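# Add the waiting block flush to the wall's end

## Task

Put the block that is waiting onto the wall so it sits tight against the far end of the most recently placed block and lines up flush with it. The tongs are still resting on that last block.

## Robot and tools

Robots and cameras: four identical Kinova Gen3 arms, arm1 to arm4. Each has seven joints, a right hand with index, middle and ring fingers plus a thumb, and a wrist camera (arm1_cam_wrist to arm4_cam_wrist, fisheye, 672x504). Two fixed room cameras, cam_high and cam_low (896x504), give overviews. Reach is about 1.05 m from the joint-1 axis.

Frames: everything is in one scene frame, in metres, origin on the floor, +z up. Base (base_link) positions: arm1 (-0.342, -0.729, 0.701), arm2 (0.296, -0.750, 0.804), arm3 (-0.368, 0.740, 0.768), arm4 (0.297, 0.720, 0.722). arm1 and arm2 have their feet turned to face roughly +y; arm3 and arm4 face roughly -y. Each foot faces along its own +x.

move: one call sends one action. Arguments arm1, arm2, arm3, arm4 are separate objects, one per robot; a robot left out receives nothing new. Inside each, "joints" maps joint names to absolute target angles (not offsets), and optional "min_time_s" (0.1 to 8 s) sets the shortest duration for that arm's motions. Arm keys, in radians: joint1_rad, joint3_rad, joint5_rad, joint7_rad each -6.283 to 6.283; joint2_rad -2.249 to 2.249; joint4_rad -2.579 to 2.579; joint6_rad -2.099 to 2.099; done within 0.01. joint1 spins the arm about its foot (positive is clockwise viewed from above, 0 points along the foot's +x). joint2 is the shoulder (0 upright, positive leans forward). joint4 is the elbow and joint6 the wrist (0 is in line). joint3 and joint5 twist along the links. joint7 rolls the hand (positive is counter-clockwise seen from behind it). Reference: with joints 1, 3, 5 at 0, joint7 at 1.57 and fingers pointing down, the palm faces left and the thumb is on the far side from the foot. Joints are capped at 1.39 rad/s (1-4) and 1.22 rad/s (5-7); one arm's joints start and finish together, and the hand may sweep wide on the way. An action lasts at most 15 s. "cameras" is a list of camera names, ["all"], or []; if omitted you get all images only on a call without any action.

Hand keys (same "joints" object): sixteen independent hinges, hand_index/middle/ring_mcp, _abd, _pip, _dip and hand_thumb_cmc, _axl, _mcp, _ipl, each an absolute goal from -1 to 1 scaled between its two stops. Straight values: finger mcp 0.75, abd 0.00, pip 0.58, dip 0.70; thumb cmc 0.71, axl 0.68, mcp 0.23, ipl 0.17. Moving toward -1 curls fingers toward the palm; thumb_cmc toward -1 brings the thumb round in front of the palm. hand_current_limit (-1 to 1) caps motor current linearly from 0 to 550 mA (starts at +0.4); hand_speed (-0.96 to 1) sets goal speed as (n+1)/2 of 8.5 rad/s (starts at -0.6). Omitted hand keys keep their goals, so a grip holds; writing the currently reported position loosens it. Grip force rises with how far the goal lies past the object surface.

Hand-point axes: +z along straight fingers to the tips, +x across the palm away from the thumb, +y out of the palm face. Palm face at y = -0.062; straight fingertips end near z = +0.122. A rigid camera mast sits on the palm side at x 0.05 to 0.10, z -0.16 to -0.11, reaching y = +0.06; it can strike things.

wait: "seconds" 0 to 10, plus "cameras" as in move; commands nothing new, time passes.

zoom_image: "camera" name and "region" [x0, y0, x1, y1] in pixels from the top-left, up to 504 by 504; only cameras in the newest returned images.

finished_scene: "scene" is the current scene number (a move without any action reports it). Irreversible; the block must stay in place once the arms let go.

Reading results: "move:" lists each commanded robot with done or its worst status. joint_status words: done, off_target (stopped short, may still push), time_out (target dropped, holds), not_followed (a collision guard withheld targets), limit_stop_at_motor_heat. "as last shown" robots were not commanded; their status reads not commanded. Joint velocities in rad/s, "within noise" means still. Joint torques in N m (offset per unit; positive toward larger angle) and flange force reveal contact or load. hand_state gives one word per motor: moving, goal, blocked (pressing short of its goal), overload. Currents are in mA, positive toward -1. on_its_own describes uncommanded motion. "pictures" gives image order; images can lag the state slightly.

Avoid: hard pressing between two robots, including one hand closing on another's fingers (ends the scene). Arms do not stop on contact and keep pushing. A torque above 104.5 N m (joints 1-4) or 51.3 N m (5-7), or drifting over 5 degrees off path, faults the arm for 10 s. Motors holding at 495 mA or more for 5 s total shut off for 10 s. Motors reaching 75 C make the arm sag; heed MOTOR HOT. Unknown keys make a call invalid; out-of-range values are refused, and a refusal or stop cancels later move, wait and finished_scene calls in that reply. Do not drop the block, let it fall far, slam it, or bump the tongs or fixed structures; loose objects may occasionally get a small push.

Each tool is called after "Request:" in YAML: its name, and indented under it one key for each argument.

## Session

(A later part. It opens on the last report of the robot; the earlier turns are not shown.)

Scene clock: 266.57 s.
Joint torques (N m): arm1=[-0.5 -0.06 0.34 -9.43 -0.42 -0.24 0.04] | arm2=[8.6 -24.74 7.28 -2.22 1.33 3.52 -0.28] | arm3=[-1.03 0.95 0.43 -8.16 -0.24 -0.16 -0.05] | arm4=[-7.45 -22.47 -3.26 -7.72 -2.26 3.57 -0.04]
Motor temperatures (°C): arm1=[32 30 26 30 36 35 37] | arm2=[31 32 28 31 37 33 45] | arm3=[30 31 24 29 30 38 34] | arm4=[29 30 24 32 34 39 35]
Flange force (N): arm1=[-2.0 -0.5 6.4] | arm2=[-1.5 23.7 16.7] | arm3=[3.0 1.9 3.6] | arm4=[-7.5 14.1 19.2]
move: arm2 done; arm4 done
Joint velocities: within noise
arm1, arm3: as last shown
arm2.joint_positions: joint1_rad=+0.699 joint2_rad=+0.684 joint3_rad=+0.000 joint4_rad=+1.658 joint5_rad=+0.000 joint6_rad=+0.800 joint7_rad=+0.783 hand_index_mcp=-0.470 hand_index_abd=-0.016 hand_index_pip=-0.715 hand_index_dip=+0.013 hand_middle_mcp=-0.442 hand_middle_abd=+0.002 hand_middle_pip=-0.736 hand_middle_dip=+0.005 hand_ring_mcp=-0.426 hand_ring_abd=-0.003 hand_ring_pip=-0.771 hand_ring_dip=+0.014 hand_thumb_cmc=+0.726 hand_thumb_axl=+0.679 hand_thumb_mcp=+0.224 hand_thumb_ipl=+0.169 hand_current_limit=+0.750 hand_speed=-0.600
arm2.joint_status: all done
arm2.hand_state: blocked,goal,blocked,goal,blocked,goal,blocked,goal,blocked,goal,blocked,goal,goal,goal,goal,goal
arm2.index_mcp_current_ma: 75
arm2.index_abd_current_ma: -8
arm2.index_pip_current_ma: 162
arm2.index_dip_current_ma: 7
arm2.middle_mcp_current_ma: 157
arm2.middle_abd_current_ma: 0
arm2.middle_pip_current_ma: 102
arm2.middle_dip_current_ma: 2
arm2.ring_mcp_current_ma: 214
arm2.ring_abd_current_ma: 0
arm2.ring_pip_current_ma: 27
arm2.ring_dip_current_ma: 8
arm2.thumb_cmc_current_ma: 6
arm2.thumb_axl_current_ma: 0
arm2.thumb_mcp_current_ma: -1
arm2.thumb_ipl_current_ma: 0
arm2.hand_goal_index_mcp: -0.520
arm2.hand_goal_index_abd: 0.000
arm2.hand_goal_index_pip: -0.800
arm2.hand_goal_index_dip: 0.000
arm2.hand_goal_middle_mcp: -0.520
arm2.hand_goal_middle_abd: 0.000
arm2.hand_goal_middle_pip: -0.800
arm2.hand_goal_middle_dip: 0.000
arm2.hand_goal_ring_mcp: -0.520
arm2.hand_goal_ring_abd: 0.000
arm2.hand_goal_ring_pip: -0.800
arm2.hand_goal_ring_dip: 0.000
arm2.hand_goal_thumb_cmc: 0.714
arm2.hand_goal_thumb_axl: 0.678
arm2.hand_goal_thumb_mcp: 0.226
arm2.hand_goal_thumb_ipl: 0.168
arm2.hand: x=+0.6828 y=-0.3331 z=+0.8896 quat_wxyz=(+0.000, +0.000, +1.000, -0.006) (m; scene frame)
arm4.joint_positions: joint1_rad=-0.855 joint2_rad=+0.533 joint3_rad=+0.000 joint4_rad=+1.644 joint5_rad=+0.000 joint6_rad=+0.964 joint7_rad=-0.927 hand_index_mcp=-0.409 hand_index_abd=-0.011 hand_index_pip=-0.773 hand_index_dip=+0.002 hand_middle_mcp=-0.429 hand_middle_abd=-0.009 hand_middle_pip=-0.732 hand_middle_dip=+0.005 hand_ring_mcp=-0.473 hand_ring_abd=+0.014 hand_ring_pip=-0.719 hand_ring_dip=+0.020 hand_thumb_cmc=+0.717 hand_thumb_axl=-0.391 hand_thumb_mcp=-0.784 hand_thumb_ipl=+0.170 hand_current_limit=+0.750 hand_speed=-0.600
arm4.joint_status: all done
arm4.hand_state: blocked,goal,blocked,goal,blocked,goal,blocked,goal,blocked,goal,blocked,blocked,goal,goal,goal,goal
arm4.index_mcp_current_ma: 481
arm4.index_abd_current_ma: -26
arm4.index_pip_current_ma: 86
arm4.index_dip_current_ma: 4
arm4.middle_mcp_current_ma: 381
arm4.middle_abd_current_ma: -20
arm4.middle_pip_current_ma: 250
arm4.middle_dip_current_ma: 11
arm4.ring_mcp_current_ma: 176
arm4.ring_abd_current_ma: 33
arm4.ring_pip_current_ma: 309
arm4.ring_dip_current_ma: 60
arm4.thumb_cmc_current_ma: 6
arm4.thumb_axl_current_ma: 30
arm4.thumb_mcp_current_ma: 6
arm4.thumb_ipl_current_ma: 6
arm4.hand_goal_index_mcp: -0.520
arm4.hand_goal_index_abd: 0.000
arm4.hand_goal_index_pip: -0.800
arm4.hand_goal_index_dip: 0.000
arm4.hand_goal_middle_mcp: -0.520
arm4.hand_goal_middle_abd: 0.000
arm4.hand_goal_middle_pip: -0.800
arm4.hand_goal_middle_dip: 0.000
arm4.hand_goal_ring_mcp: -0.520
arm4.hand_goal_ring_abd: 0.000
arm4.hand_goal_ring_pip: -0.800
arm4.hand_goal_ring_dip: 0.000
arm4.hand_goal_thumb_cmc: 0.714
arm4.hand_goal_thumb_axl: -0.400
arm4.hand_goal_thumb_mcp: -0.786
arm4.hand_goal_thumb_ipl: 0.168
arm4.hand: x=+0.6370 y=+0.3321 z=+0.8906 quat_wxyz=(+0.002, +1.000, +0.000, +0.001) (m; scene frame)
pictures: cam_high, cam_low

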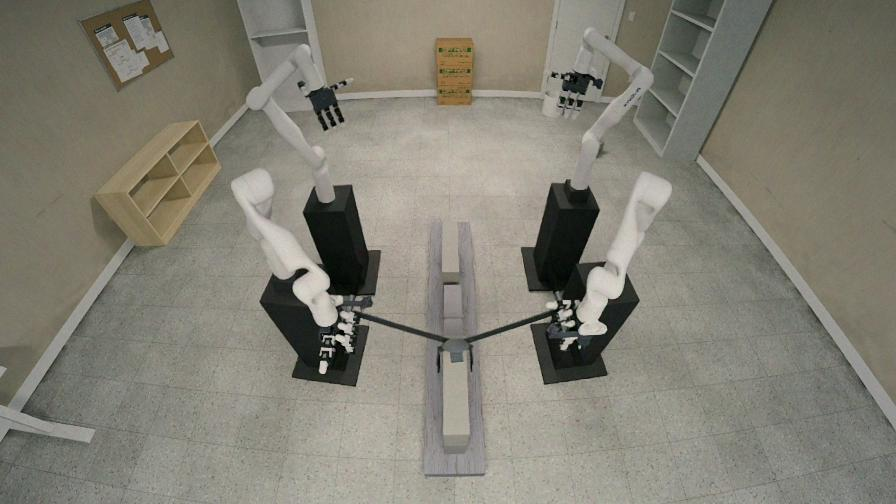

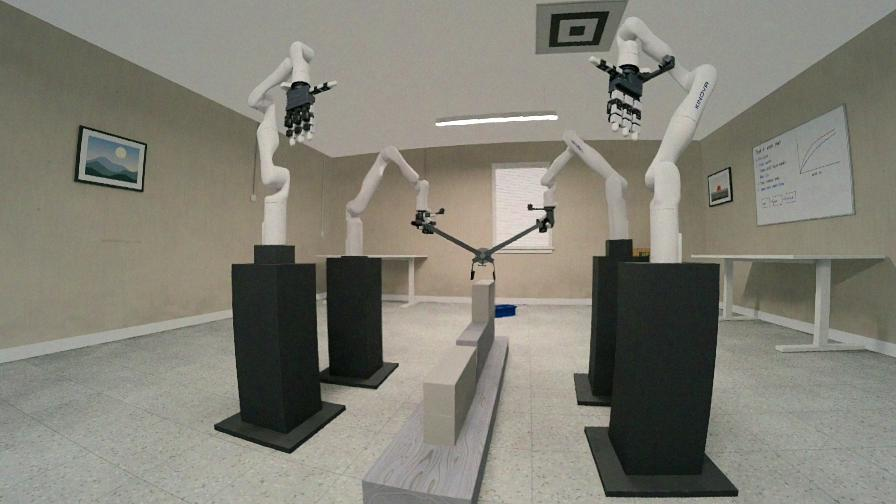

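Request:
move:
  arm2: {"joints": {"joint1_rad": 0.492, "joint2_rad": 0.5533, "joint4_rad": 1.9422, "joint6_rad": 0.6461, "joint7_rad": 0.5754}, "min_time_s": 1.8}
  arm4: {"joints": {"joint1_rad": -0.6671, "joint2_rad": 0.3714, "joint4_rad": 1.9265, "joint6_rad": 0.8437, "joint7_rad": -0.7393}, "min_time_s": 1.8}

Request:
move:
  arm2: {"joints": {"joint1_rad": 0.2325, "joint2_rad": 0.4721, "joint4_rad": 2.1174, "joint6_rad": 0.552, "joint7_rad": 0.3159}, "min_time_s": 1.8}
  arm4: {"joints": {"joint1_rad": -0.4156, "joint2_rad": 0.2615, "joint4_rad": 2.0994, "joint6_rad": 0.7807, "joint7_rad": -0.4878}, "min_time_s": 1.8}

Request:
move:
  arm2: {"joints": {"joint1_rad": -0.0546, "joint2_rad": 0.4369, "joint4_rad": 2.1937, "joint6_rad": 0.511, "joint7_rad": 0.0288}, "min_time_s": 1.8}
  arm4: {"joints": {"joint1_rad": -0.1166, "joint2_rad": 0.2105, "joint4_rad": 2.1738, "joint6_rad": 0.7573, "joint7_rad": -0.1888}, "min_time_s": 1.8}

Request:
move:
  arm2: {"joints": {"joint1_rad": -0.3531, "joint2_rad": 0.4437, "joint4_rad": 2.1789, "joint6_rad": 0.5191, "joint7_rad": -0.2697}, "min_time_s": 1.8}
  arm4: {"joints": {"joint1_rad": 0.2108, "joint2_rad": 0.2215, "joint4_rad": 2.1583, "joint6_rad": 0.7618, "joint7_rad": 0.1385}, "min_time_s": 1.8}
  cameras: ["cam_high", "cam_low"]

Scene clock: 271.30 s.
Joint torques (N m): arm1=[-0.48 -0.08 0.33 -9.42 -0.41 -0.22 0.02] | arm2=[6.45 -20.32 5.64 0.58 0.58 3.87 -0.38] | arm3=[-0.97 0.98 0.45 -8.19 -0.26 -0.11 -0.04] | arm4=[-5.3 -17.71 -1.74 -5.31 -1.54 4.05 -0.11]
Motor temperatures (°C): arm1=[32 30 26 30 36 35 37] | arm2=[31 32 28 31 37 33 45] | arm3=[30 31 24 29 30 38 34] | arm4=[29 30 24 32 34 39 35]
Flange force (N): arm1=[-2.0 -0.6 6.4] | arm2=[0.7 23.5 17.0] | arm3=[3.1 2.0 3.9] | arm4=[-5.7 13.8 19.4]
move: arm2 done; arm4 done
Joint velocities: within noise
arm1, arm3: as last shown
arm2.joint_positions: joint1_rad=+0.492 joint2_rad=+0.553 joint3_rad=+0.000 joint4_rad=+1.942 joint5_rad=+0.000 joint6_rad=+0.646 joint7_rad=+0.575 hand_index_mcp=-0.470 hand_index_abd=-0.017 hand_index_pip=-0.715 hand_index_dip=+0.013 hand_middle_mcp=-0.441 hand_middle_abd=+0.001 hand_middle_pip=-0.736 hand_middle_dip=+0.005 hand_ring_mcp=-0.426 hand_ring_abd=-0.003 hand_ring_pip=-0.771 hand_ring_dip=+0.014 hand_thumb_cmc=+0.725 hand_thumb_axl=+0.679 hand_thumb_mcp=+0.224 hand_thumb_ipl=+0.169 hand_current_limit=+0.750 hand_speed=-0.600
arm2.joint_status: all done
arm2.hand_state: blocked,goal,blocked,goal,blocked,goal,blocked,goal,blocked,goal,blocked,goal,goal,goal,goal,goal
arm2.index_mcp_current_ma: 75
arm2.index_abd_current_ma: -8
arm2.index_pip_current_ma: 162
arm2.index_dip_current_ma: 7
arm2.middle_mcp_current_ma: 159
arm2.middle_abd_current_ma: 0
arm2.middle_pip_current_ma: 102
arm2.middle_dip_current_ma: 2
arm2.ring_mcp_current_ma: 215
arm2.ring_abd_current_ma: 0
arm2.ring_pip_current_ma: 26
arm2.ring_dip_current_ma: 8
arm2.thumb_cmc_current_ma: 6
arm2.thumb_axl_current_ma: 0
arm2.thumb_mcp_current_ma: -1
arm2.thumb_ipl_current_ma: 0
arm2.hand_goal_index_mcp: -0.520
arm2.hand_goal_index_abd: 0.000
arm2.hand_goal_index_pip: -0.800
arm2.hand_goal_index_dip: 0.000
arm2.hand_goal_middle_mcp: -0.520
arm2.hand_goal_middle_abd: 0.000
arm2.hand_goal_middle_pip: -0.800
arm2.hand_goal_middle_dip: 0.000
arm2.hand_goal_ring_mcp: -0.520
arm2.hand_goal_ring_abd: 0.000
arm2.hand_goal_ring_pip: -0.800
arm2.hand_goal_ring_dip: 0.000
arm2.hand_goal_thumb_cmc: 0.714
arm2.hand_goal_thumb_axl: 0.678
arm2.hand_goal_thumb_mcp: 0.226
arm2.hand_goal_thumb_ipl: 0.168
arm2.hand: x=+0.5629 y=-0.3330 z=+0.8896 quat_wxyz=(+0.000, +0.000, +1.000, -0.006) (m; scene frame)
arm4.joint_positions: joint1_rad=-0.667 joint2_rad=+0.371 joint3_rad=+0.000 joint4_rad=+1.926 joint5_rad=+0.000 joint6_rad=+0.844 joint7_rad=-0.739 hand_index_mcp=-0.406 hand_index_abd=-0.011 hand_index_pip=-0.775 hand_index_dip=+0.002 hand_middle_mcp=-0.429 hand_middle_abd=-0.009 hand_middle_pip=-0.732 hand_middle_dip=+0.005 hand_ring_mcp=-0.473 hand_ring_abd=+0.014 hand_ring_pip=-0.719 hand_ring_dip=+0.020 hand_thumb_cmc=+0.717 hand_thumb_axl=-0.391 hand_thumb_mcp=-0.784 hand_thumb_ipl=+0.170 hand_current_limit=+0.750 hand_speed=-0.600
arm4.joint_status: all done
arm4.hand_state: blocked,goal,blocked,goal,blocked,goal,blocked,goal,blocked,goal,blocked,blocked,goal,goal,goal,goal
arm4.index_mcp_current_ma: 481
arm4.index_abd_current_ma: -26
arm4.index_pip_current_ma: 75
arm4.index_dip_current_ma: 4
arm4.middle_mcp_current_ma: 383
arm4.middle_abd_current_ma: -20
arm4.middle_pip_current_ma: 250
arm4.middle_dip_current_ma: 12
arm4.ring_mcp_current_ma: 176
arm4.ring_abd_current_ma: 34
arm4.ring_pip_current_ma: 309
arm4.ring_dip_current_ma: 60
arm4.thumb_cmc_current_ma: 6
arm4.thumb_axl_current_ma: 30
arm4.thumb_mcp_current_ma: 6
arm4.thumb_ipl_current_ma: 6
arm4.hand_goal_index_mcp: -0.520
arm4.hand_goal_index_abd: 0.000
arm4.hand_goal_index_pip: -0.800
arm4.hand_goal_index_dip: 0.000
arm4.hand_goal_middle_mcp: -0.520
arm4.hand_goal_middle_abd: 0.000
arm4.hand_goal_middle_pip: -0.800
arm4.hand_goal_middle_dip: 0.000
arm4.hand_goal_ring_mcp: -0.520
arm4.hand_goal_ring_abd: 0.000
arm4.hand_goal_ring_pip: -0.800
arm4.hand_goal_ring_dip: 0.000
arm4.hand_goal_thumb_cmc: 0.714
arm4.hand_goal_thumb_axl: -0.400
arm4.hand_goal_thumb_mcp: -0.786
arm4.hand_goal_thumb_ipl: 0.168
arm4.hand: x=+0.5169 y=+0.3323 z=+0.8905 quat_wxyz=(+0.002, +1.000, +0.000, +0.001) (m; scene frame)
pictures: none

Scene clock: 273.43 s.
Joint torques (N m): arm1=[-0.46 -0.01 0.35 -9.43 -0.36 -0.26 0.03] | arm2=[4.43 -17.45 3.69 2.56 -0.14 4.04 -0.44] | arm3=[-0.98 0.93 0.45 -8.16 -0.24 -0.14 0] | arm4=[-3.31 -14.64 0.04 -3.75 -0.75 4.29 -0.06]
Motor temperatures (°C): arm1=[32 30 26 30 36 35 37] | arm2=[31 32 28 31 37 33 45] | arm3=[30 31 24 29 30 38 34] | arm4=[29 31 24 32 34 39 35]
Flange force (N): arm1=[-1.9 -0.4 6.4] | arm2=[2.6 22.8 17.1] | arm3=[2.9 2.1 3.7] | arm4=[-3.6 12.5 19.6]
move: arm2 done; arm4 done
Joint velocities: within noise
arm1, arm3: as last shown
arm2.joint_positions: joint1_rad=+0.232 joint2_rad=+0.472 joint3_rad=+0.000 joint4_rad=+2.117 joint5_rad=+0.000 joint6_rad=+0.552 joint7_rad=+0.316 hand_index_mcp=-0.469 hand_index_abd=-0.018 hand_index_pip=-0.715 hand_index_dip=+0.013 hand_middle_mcp=-0.441 hand_middle_abd=+0.000 hand_middle_pip=-0.736 hand_middle_dip=+0.005 hand_ring_mcp=-0.426 hand_ring_abd=-0.003 hand_ring_pip=-0.771 hand_ring_dip=+0.014 hand_thumb_cmc=+0.725 hand_thumb_axl=+0.679 hand_thumb_mcp=+0.224 hand_thumb_ipl=+0.169 hand_current_limit=+0.750 hand_speed=-0.600
arm2.joint_status: all done
arm2.hand_state: blocked,goal,blocked,goal,blocked,goal,blocked,goal,blocked,goal,blocked,goal,goal,goal,goal,goal
arm2.index_mcp_current_ma: 76
arm2.index_abd_current_ma: -9
arm2.index_pip_current_ma: 162
arm2.index_dip_current_ma: 7
arm2.middle_mcp_current_ma: 159
arm2.middle_abd_current_ma: 0
arm2.middle_pip_current_ma: 102
arm2.middle_dip_current_ma: 2
arm2.ring_mcp_current_ma: 215
arm2.ring_abd_current_ma: -1
arm2.ring_pip_current_ma: 26
arm2.ring_dip_current_ma: 8
arm2.thumb_cmc_current_ma: 5
arm2.thumb_axl_current_ma: 0
arm2.thumb_mcp_current_ma: -1
arm2.thumb_ipl_current_ma: 0
arm2.hand_goal_index_mcp: -0.520
arm2.hand_goal_index_abd: 0.000
arm2.hand_goal_index_pip: -0.800
arm2.hand_goal_index_dip: 0.000
arm2.hand_goal_middle_mcp: -0.520
arm2.hand_goal_middle_abd: 0.000
arm2.hand_goal_middle_pip: -0.800
arm2.hand_goal_middle_dip: 0.000
arm2.hand_goal_ring_mcp: -0.520
arm2.hand_goal_ring_abd: 0.000
arm2.hand_goal_ring_pip: -0.800
arm2.hand_goal_ring_dip: 0.000
arm2.hand_goal_thumb_cmc: 0.714
arm2.hand_goal_thumb_axl: 0.678
arm2.hand_goal_thumb_mcp: 0.226
arm2.hand_goal_thumb_ipl: 0.168
arm2.hand: x=+0.4530 y=-0.3328 z=+0.8897 quat_wxyz=(+0.000, +0.000, +1.000, -0.006) (m; scene frame)
arm4.joint_positions: joint1_rad=-0.416 joint2_rad=+0.261 joint3_rad=+0.000 joint4_rad=+2.099 joint5_rad=+0.000 joint6_rad=+0.781 joint7_rad=-0.488 hand_index_mcp=-0.402 hand_index_abd=-0.011 hand_index_pip=-0.776 hand_index_dip=+0.002 hand_middle_mcp=-0.428 hand_middle_abd=-0.009 hand_middle_pip=-0.732 hand_middle_dip=+0.005 hand_ring_mcp=-0.473 hand_ring_abd=+0.014 hand_ring_pip=-0.719 hand_ring_dip=+0.020 hand_thumb_cmc=+0.717 hand_thumb_axl=-0.391 hand_thumb_mcp=-0.784 hand_thumb_ipl=+0.170 hand_current_limit=+0.750 hand_speed=-0.600
arm4.joint_status: all done
arm4.hand_state: blocked,goal,blocked,goal,blocked,goal,blocked,goal,blocked,goal,blocked,blocked,goal,goal,goal,goal
arm4.index_mcp_current_ma: 481
arm4.index_abd_current_ma: -26
arm4.index_pip_current_ma: 74
arm4.index_dip_current_ma: 4
arm4.middle_mcp_current_ma: 387
arm4.middle_abd_current_ma: -20
arm4.middle_pip_current_ma: 250
arm4.middle_dip_current_ma: 13
arm4.ring_mcp_current_ma: 177
arm4.ring_abd_current_ma: 34
arm4.ring_pip_current_ma: 309
arm4.ring_dip_current_ma: 60
arm4.thumb_cmc_current_ma: 6
arm4.thumb_axl_current_ma: 30
arm4.thumb_mcp_current_ma: 6
arm4.thumb_ipl_current_ma: 6
arm4.hand_goal_index_mcp: -0.520
arm4.hand_goal_index_abd: 0.000
arm4.hand_goal_index_pip: -0.800
arm4.hand_goal_index_dip: 0.000
arm4.hand_goal_middle_mcp: -0.520
arm4.hand_goal_middle_abd: 0.000
arm4.hand_goal_middle_pip: -0.800
arm4.hand_goal_middle_dip: 0.000
arm4.hand_goal_ring_mcp: -0.520
arm4.hand_goal_ring_abd: 0.000
arm4.hand_goal_ring_pip: -0.800
arm4.hand_goal_ring_dip: 0.000
arm4.hand_goal_thumb_cmc: 0.714
arm4.hand_goal_thumb_axl: -0.400
arm4.hand_goal_thumb_mcp: -0.786
arm4.hand_goal_thumb_ipl: 0.168
arm4.hand: x=+0.4069 y=+0.3323 z=+0.8904 quat_wxyz=(+0.002, +1.000, +0.000, +0.001) (m; scene frame)
pictures: none

Scene clock: 275.57 s.
Joint torques (N m): arm1=[-0.41 -0.07 0.34 -9.44 -0.41 -0.22 0.04] | arm2=[2.76 -16.4 1.95 3.29 -0.76 3.93 -0.55] | arm3=[-1.02 0.93 0.43 -8.17 -0.27 -0.14 -0.01] | arm4=[-1.37 -13.47 1.88 -3.05 0.15 4.3 -0.16]
Motor temperatures (°C): arm1=[32 30 26 30 36 35 37] | arm2=[31 32 28 31 37 33 45] | arm3=[30 31 24 29 30 38 34] | arm4=[29 31 24 32 34 39 35]
Flange force (N): arm1=[-2.0 -0.5 6.5] | arm2=[4.4 21.9 17.2] | arm3=[3.0 2.0 3.7] | arm4=[-1.3 11.8 19.9]
move: arm2 done; arm4 done
Joint velocities: within noise
arm1, arm3: as last shown
arm2.joint_positions: joint1_rad=-0.055 joint2_rad=+0.437 joint3_rad=+0.000 joint4_rad=+2.194 joint5_rad=+0.000 joint6_rad=+0.511 joint7_rad=+0.029 hand_index_mcp=-0.469 hand_index_abd=-0.018 hand_index_pip=-0.715 hand_index_dip=+0.013 hand_middle_mcp=-0.441 hand_middle_abd=-0.001 hand_middle_pip=-0.736 hand_middle_dip=+0.005 hand_ring_mcp=-0.426 hand_ring_abd=-0.004 hand_ring_pip=-0.771 hand_ring_dip=+0.014 hand_thumb_cmc=+0.724 hand_thumb_axl=+0.679 hand_thumb_mcp=+0.224 hand_thumb_ipl=+0.169 hand_current_limit=+0.750 hand_speed=-0.600
arm2.joint_status: all done
arm2.hand_state: blocked,goal,blocked,goal,blocked,goal,blocked,goal,blocked,goal,blocked,goal,goal,goal,goal,goal
arm2.index_mcp_current_ma: 78
arm2.index_abd_current_ma: -10
arm2.index_pip_current_ma: 162
arm2.index_dip_current_ma: 7
arm2.middle_mcp_current_ma: 159
arm2.middle_abd_current_ma: 0
arm2.middle_pip_current_ma: 102
arm2.middle_dip_current_ma: 2
arm2.ring_mcp_current_ma: 215
arm2.ring_abd_current_ma: -1
arm2.ring_pip_current_ma: 26
arm2.ring_dip_current_ma: 8
arm2.thumb_cmc_current_ma: 5
arm2.thumb_axl_current_ma: 0
arm2.thumb_mcp_current_ma: -1
arm2.thumb_ipl_current_ma: 0
arm2.hand_goal_index_mcp: -0.520
arm2.hand_goal_index_abd: 0.000
arm2.hand_goal_index_pip: -0.800
arm2.hand_goal_index_dip: 0.000
arm2.hand_goal_middle_mcp: -0.520
arm2.hand_goal_middle_abd: 0.000
arm2.hand_goal_middle_pip: -0.800
arm2.hand_goal_middle_dip: 0.000
arm2.hand_goal_ring_mcp: -0.520
arm2.hand_goal_ring_abd: 0.000
arm2.hand_goal_ring_pip: -0.800
arm2.hand_goal_ring_dip: 0.000
arm2.hand_goal_thumb_cmc: 0.714
arm2.hand_goal_thumb_axl: 0.678
arm2.hand_goal_thumb_mcp: 0.226
arm2.hand_goal_thumb_ipl: 0.168
arm2.hand: x=+0.3531 y=-0.3327 z=+0.8896 quat_wxyz=(+0.000, +0.000, +1.000, -0.006) (m; scene frame)
arm4.joint_positions: joint1_rad=-0.117 joint2_rad=+0.211 joint3_rad=+0.000 joint4_rad=+2.174 joint5_rad=+0.000 joint6_rad=+0.757 joint7_rad=-0.189 hand_index_mcp=-0.400 hand_index_abd=-0.011 hand_index_pip=-0.776 hand_index_dip=+0.002 hand_middle_mcp=-0.428 hand_middle_abd=-0.009 hand_middle_pip=-0.732 hand_middle_dip=+0.006 hand_ring_mcp=-0.473 hand_ring_abd=+0.014 hand_ring_pip=-0.719 hand_ring_dip=+0.020 hand_thumb_cmc=+0.717 hand_thumb_axl=-0.391 hand_thumb_mcp=-0.784 hand_thumb_ipl=+0.170 hand_current_limit=+0.750 hand_speed=-0.600
arm4.joint_status: all done
arm4.hand_state: blocked,goal,blocked,goal,blocked,goal,blocked,goal,blocked,goal,blocked,blocked,goal,goal,goal,goal
arm4.index_mcp_current_ma: 481
arm4.index_abd_current_ma: -26
arm4.index_pip_current_ma: 73
arm4.index_dip_current_ma: 4
arm4.middle_mcp_current_ma: 388
arm4.middle_abd_current_ma: -20
arm4.middle_pip_current_ma: 250
arm4.middle_dip_current_ma: 13
arm4.ring_mcp_current_ma: 176
arm4.ring_abd_current_ma: 34
arm4.ring_pip_current_ma: 309
arm4.ring_dip_current_ma: 60
arm4.thumb_cmc_current_ma: 6
arm4.thumb_axl_current_ma: 30
arm4.thumb_mcp_current_ma: 6
arm4.thumb_ipl_current_ma: 6
arm4.hand_goal_index_mcp: -0.520
arm4.hand_goal_index_abd: 0.000
arm4.hand_goal_index_pip: -0.800
arm4.hand_goal_index_dip: 0.000
arm4.hand_goal_middle_mcp: -0.520
arm4.hand_goal_middle_abd: 0.000
arm4.hand_goal_middle_pip: -0.800
arm4.hand_goal_middle_dip: 0.000
arm4.hand_goal_ring_mcp: -0.520
arm4.hand_goal_ring_abd: 0.000
arm4.hand_goal_ring_pip: -0.800
arm4.hand_goal_ring_dip: 0.000
arm4.hand_goal_thumb_cmc: 0.714
arm4.hand_goal_thumb_axl: -0.400
arm4.hand_goal_thumb_mcp: -0.786
arm4.hand_goal_thumb_ipl: 0.168
arm4.hand: x=+0.3068 y=+0.3324 z=+0.8901 quat_wxyz=(+0.002, +1.000, +0.000, +0.001) (m; scene frame)
pictures: none

Scene clock: 277.70 s.
Joint torques (N m): arm1=[-0.48 -0.06 0.34 -9.47 -0.42 -0.25 0.04] | arm2=[0.83 -16.93 0.05 2.75 -1.28 3.57 -0.58] | arm3=[-0.99 0.92 0.42 -8.2 -0.27 -0.15 0] | arm4=[0.52 -14.22 3.81 -3.7 1.03 3.77 -0.19]
Motor temperatures (°C): arm1=[32 30 26 30 36 35 37] | arm2=[31 32 28 31 37 33 45] | arm3=[30 31 24 29 30 38 34] | arm4=[29 30 24 32 34 39 35]
Flange force (N): arm1=[-1.9 -0.5 6.5] | arm2=[5.0 20.9 17.1] | arm3=[3.0 2.0 3.8] | arm4=[1.1 11.2 19.7]
move: arm2 done; arm4 done
Joint velocities: within noise
arm1.joint_positions: joint1_rad=-0.095 joint2_rad=-0.487 joint3_rad=-0.088 joint4_rad=+1.483 joint5_rad=-0.063 joint6_rad=+1.965 joint7_rad=+1.883 hand_index_mcp=+0.753 hand_index_abd=+0.000 hand_index_pip=+0.577 hand_index_dip=+0.696 hand_middle_mcp=+0.753 hand_middle_abd=+0.000 hand_middle_pip=+0.577 hand_middle_dip=+0.696 hand_ring_mcp=+0.753 hand_ring_abd=+0.000 hand_ring_pip=+0.577 hand_ring_dip=+0.696 hand_thumb_cmc=+0.714 hand_thumb_axl=+0.677 hand_thumb_mcp=+0.224 hand_thumb_ipl=+0.168 hand_current_limit=+0.400 hand_speed=-0.600
arm1.joint_status: not commanded
arm1.hand_state: goal,goal,goal,goal,goal,goal,goal,goal,goal,goal,goal,goal,goal,goal,goal,goal
arm1.index_mcp_current_ma: 0
arm1.index_abd_current_ma: 0
arm1.index_pip_current_ma: 0
arm1.index_dip_current_ma: 0
arm1.middle_mcp_current_ma: 0
arm1.middle_abd_current_ma: 0
arm1.middle_pip_current_ma: 0
arm1.middle_dip_current_ma: 0
arm1.ring_mcp_current_ma: 0
arm1.ring_abd_current_ma: 0
arm1.ring_pip_current_ma: 0
arm1.ring_dip_current_ma: 0
arm1.thumb_cmc_current_ma: 0
arm1.thumb_axl_current_ma: 0
arm1.thumb_mcp_current_ma: -2
arm1.thumb_ipl_current_ma: 0
arm1.hand_goal_index_mcp: 0.754
arm1.hand_goal_index_abd: 0.000
arm1.hand_goal_index_pip: 0.576
arm1.hand_goal_index_dip: 0.696
arm1.hand_goal_middle_mcp: 0.754
arm1.hand_goal_middle_abd: 0.000
arm1.hand_goal_middle_pip: 0.576
arm1.hand_goal_middle_dip: 0.696
arm1.hand_goal_ring_mcp: 0.754
arm1.hand_goal_ring_abd: 0.000
arm1.hand_goal_ring_pip: 0.576
arm1.hand_goal_ring_dip: 0.696
arm1.hand_goal_thumb_cmc: 0.714
arm1.hand_goal_thumb_axl: 0.678
arm1.hand_goal_thumb_mcp: 0.226
arm1.hand_goal_thumb_ipl: 0.168
arm1.hand: x=-0.4517 y=-0.6386 z=+1.2325 quat_wxyz=(+0.065, -0.864, +0.495, +0.066) (m; scene frame)
arm2.joint_positions: joint1_rad=-0.353 joint2_rad=+0.444 joint3_rad=+0.000 joint4_rad=+2.179 joint5_rad=+0.000 joint6_rad=+0.519 joint7_rad=-0.270 hand_index_mcp=-0.468 hand_index_abd=-0.019 hand_index_pip=-0.715 hand_index_dip=+0.013 hand_middle_mcp=-0.441 hand_middle_abd=-0.001 hand_middle_pip=-0.736 hand_middle_dip=+0.005 hand_ring_mcp=-0.426 hand_ring_abd=-0.004 hand_ring_pip=-0.771 hand_ring_dip=+0.014 hand_thumb_cmc=+0.724 hand_thumb_axl=+0.679 hand_thumb_mcp=+0.224 hand_thumb_ipl=+0.169 hand_current_limit=+0.750 hand_speed=-0.600
arm2.joint_status: all done
arm2.hand_state: blocked,goal,blocked,goal,blocked,goal,blocked,goal,blocked,goal,blocked,goal,goal,goal,goal,goal
arm2.index_mcp_current_ma: 79
arm2.index_abd_current_ma: -11
arm2.index_pip_current_ma: 162
arm2.index_dip_current_ma: 7
arm2.middle_mcp_current_ma: 159
arm2.middle_abd_current_ma: 0
arm2.middle_pip_current_ma: 101
arm2.middle_dip_current_ma: 2
arm2.ring_mcp_current_ma: 215
arm2.ring_abd_current_ma: -1
arm2.ring_pip_current_ma: 26
arm2.ring_dip_current_ma: 8
arm2.thumb_cmc_current_ma: 4
arm2.thumb_axl_current_ma: 0
arm2.thumb_mcp_current_ma: -1
arm2.thumb_ipl_current_ma: 0
arm2.hand_goal_index_mcp: -0.520
arm2.hand_goal_index_abd: 0.000
arm2.hand_goal_index_pip: -0.800
arm2.hand_goal_index_dip: 0.000
arm2.hand_goal_middle_mcp: -0.520
arm2.hand_goal_middle_abd: 0.000
arm2.hand_goal_middle_pip: -0.800
arm2.hand_goal_middle_dip: 0.000
arm2.hand_goal_ring_mcp: -0.520
arm2.hand_goal_ring_abd: 0.000
arm2.hand_goal_ring_pip: -0.800
arm2.hand_goal_ring_dip: 0.000
arm2.hand_goal_thumb_cmc: 0.714
arm2.hand_goal_thumb_axl: 0.678
arm2.hand_goal_thumb_mcp: 0.226
arm2.hand_goal_thumb_ipl: 0.168
arm2.hand: x=+0.2530 y=-0.3326 z=+0.8897 quat_wxyz=(+0.000, +0.000, +1.000, -0.006) (m; scene frame)
arm3.joint_positions: joint1_rad=+0.292 joint2_rad=-0.395 joint3_rad=-0.071 joint4_rad=+1.473 joint5_rad=-0.012 joint6_rad=+1.951 joint7_rad=+1.726 hand_index_mcp=+0.753 hand_index_abd=+0.000 hand_index_pip=+0.577 hand_index_dip=+0.696 hand_middle_mcp=+0.753 hand_middle_abd=+0.000 hand_middle_pip=+0.577 hand_middle_dip=+0.696 hand_ring_mcp=+0.753 hand_ring_abd=+0.000 hand_ring_pip=+0.577 hand_ring_dip=+0.696 hand_thumb_cmc=+0.714 hand_thumb_axl=+0.677 hand_thumb_mcp=+0.224 hand_thumb_ipl=+0.168 hand_current_limit=+0.400 hand_speed=-0.600
arm3.joint_status: not commanded
arm3.hand_state: goal,goal,goal,goal,goal,goal,goal,goal,goal,goal,goal,goal,goal,goal,goal,goal
arm3.index_mcp_current_ma: 0
arm3.index_abd_current_ma: 0
arm3.index_pip_current_ma: 0
arm3.index_dip_current_ma: 0
arm3.middle_mcp_current_ma: 0
arm3.middle_abd_current_ma: 0
arm3.middle_pip_current_ma: 0
arm3.middle_dip_current_ma: 0
arm3.ring_mcp_current_ma: 0
arm3.ring_abd_current_ma: 0
arm3.ring_pip_current_ma: 0
arm3.ring_dip_current_ma: 0
arm3.thumb_cmc_current_ma: 0
arm3.thumb_axl_current_ma: 0
arm3.thumb_mcp_current_ma: -2
arm3.thumb_ipl_current_ma: 0
arm3.hand_goal_index_mcp: 0.754
arm3.hand_goal_index_abd: 0.000
arm3.hand_goal_index_pip: 0.576
arm3.hand_goal_index_dip: 0.696
arm3.hand_goal_middle_mcp: 0.754
arm3.hand_goal_middle_abd: 0.000
arm3.hand_goal_middle_pip: 0.576
arm3.hand_goal_middle_dip: 0.696
arm3.hand_goal_ring_mcp: 0.754
arm3.hand_goal_ring_abd: 0.000
arm3.hand_goal_ring_pip: 0.576
arm3.hand_goal_ring_dip: 0.696
arm3.hand_goal_thumb_cmc: 0.714
arm3.hand_goal_thumb_axl: 0.678
arm3.hand_goal_thumb_mcp: 0.226
arm3.hand_goal_thumb_ipl: 0.168
arm3.hand: x=-0.3368 y=+0.5694 z=+1.2892 quat_wxyz=(+0.025, +0.732, +0.679, -0.048) (m; scene frame)
arm4.joint_positions: joint1_rad=+0.211 joint2_rad=+0.222 joint3_rad=+0.000 joint4_rad=+2.158 joint5_rad=+0.000 joint6_rad=+0.762 joint7_rad=+0.138 hand_index_mcp=-0.399 hand_index_abd=-0.011 hand_index_pip=-0.776 hand_index_dip=+0.002 hand_middle_mcp=-0.427 hand_middle_abd=-0.010 hand_middle_pip=-0.732 hand_middle_dip=+0.006 hand_ring_mcp=-0.473 hand_ring_abd=+0.014 hand_ring_pip=-0.719 hand_ring_dip=+0.020 hand_thumb_cmc=+0.717 hand_thumb_axl=-0.391 hand_thumb_mcp=-0.784 hand_thumb_ipl=+0.170 hand_current_limit=+0.750 hand_speed=-0.600
arm4.joint_status: all done
arm4.hand_state: blocked,goal,blocked,goal,blocked,goal,blocked,goal,blocked,goal,blocked,blocked,goal,goal,goal,goal
arm4.index_mcp_current_ma: 481
arm4.index_abd_current_ma: -26
arm4.index_pip_current_ma: 73
arm4.index_dip_current_ma: 4
arm4.middle_mcp_current_ma: 391
arm4.middle_abd_current_ma: -21
arm4.middle_pip_current_ma: 250
arm4.middle_dip_current_ma: 14
arm4.ring_mcp_current_ma: 175
arm4.ring_abd_current_ma: 33
arm4.ring_pip_current_ma: 309
arm4.ring_dip_current_ma: 60
arm4.thumb_cmc_current_ma: 6
arm4.thumb_axl_current_ma: 30
arm4.thumb_mcp_current_ma: 6
arm4.thumb_ipl_current_ma: 6
arm4.hand_goal_index_mcp: -0.520
arm4.hand_goal_index_abd: 0.000
arm4.hand_goal_index_pip: -0.800
arm4.hand_goal_index_dip: 0.000
arm4.hand_goal_middle_mcp: -0.520
arm4.hand_goal_middle_abd: 0.000
arm4.hand_goal_middle_pip: -0.800
arm4.hand_goal_middle_dip: 0.000
arm4.hand_goal_ring_mcp: -0.520
arm4.hand_goal_ring_abd: 0.000
arm4.hand_goal_ring_pip: -0.800
arm4.hand_goal_ring_dip: 0.000
arm4.hand_goal_thumb_cmc: 0.714
arm4.hand_goal_thumb_axl: -0.400
arm4.hand_goal_thumb_mcp: -0.786
arm4.hand_goal_thumb_ipl: 0.168
arm4.hand: x=+0.2068 y=+0.3325 z=+0.8900 quat_wxyz=(+0.002, +1.000, +0.000, +0.001) (m; scene frame)
pictures: cam_high, cam_low

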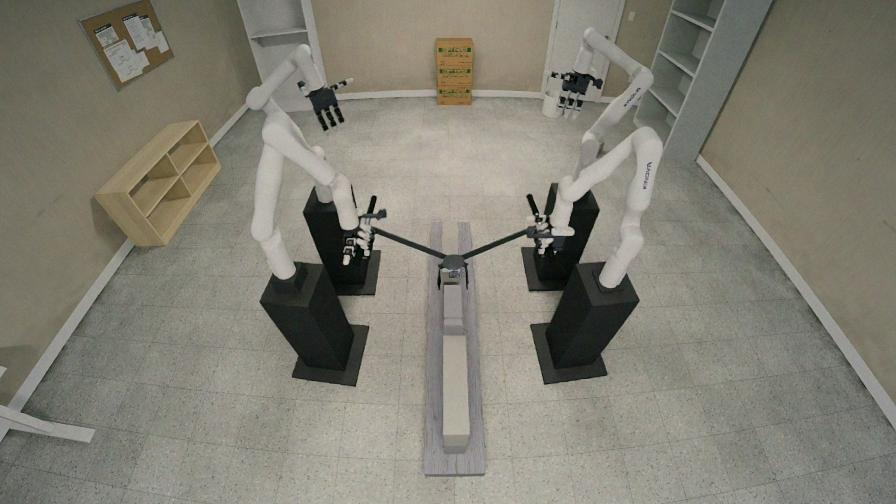

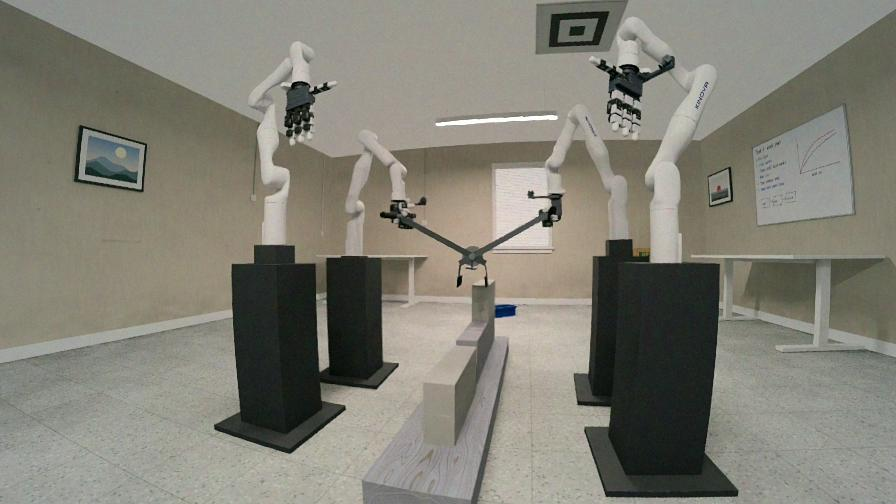

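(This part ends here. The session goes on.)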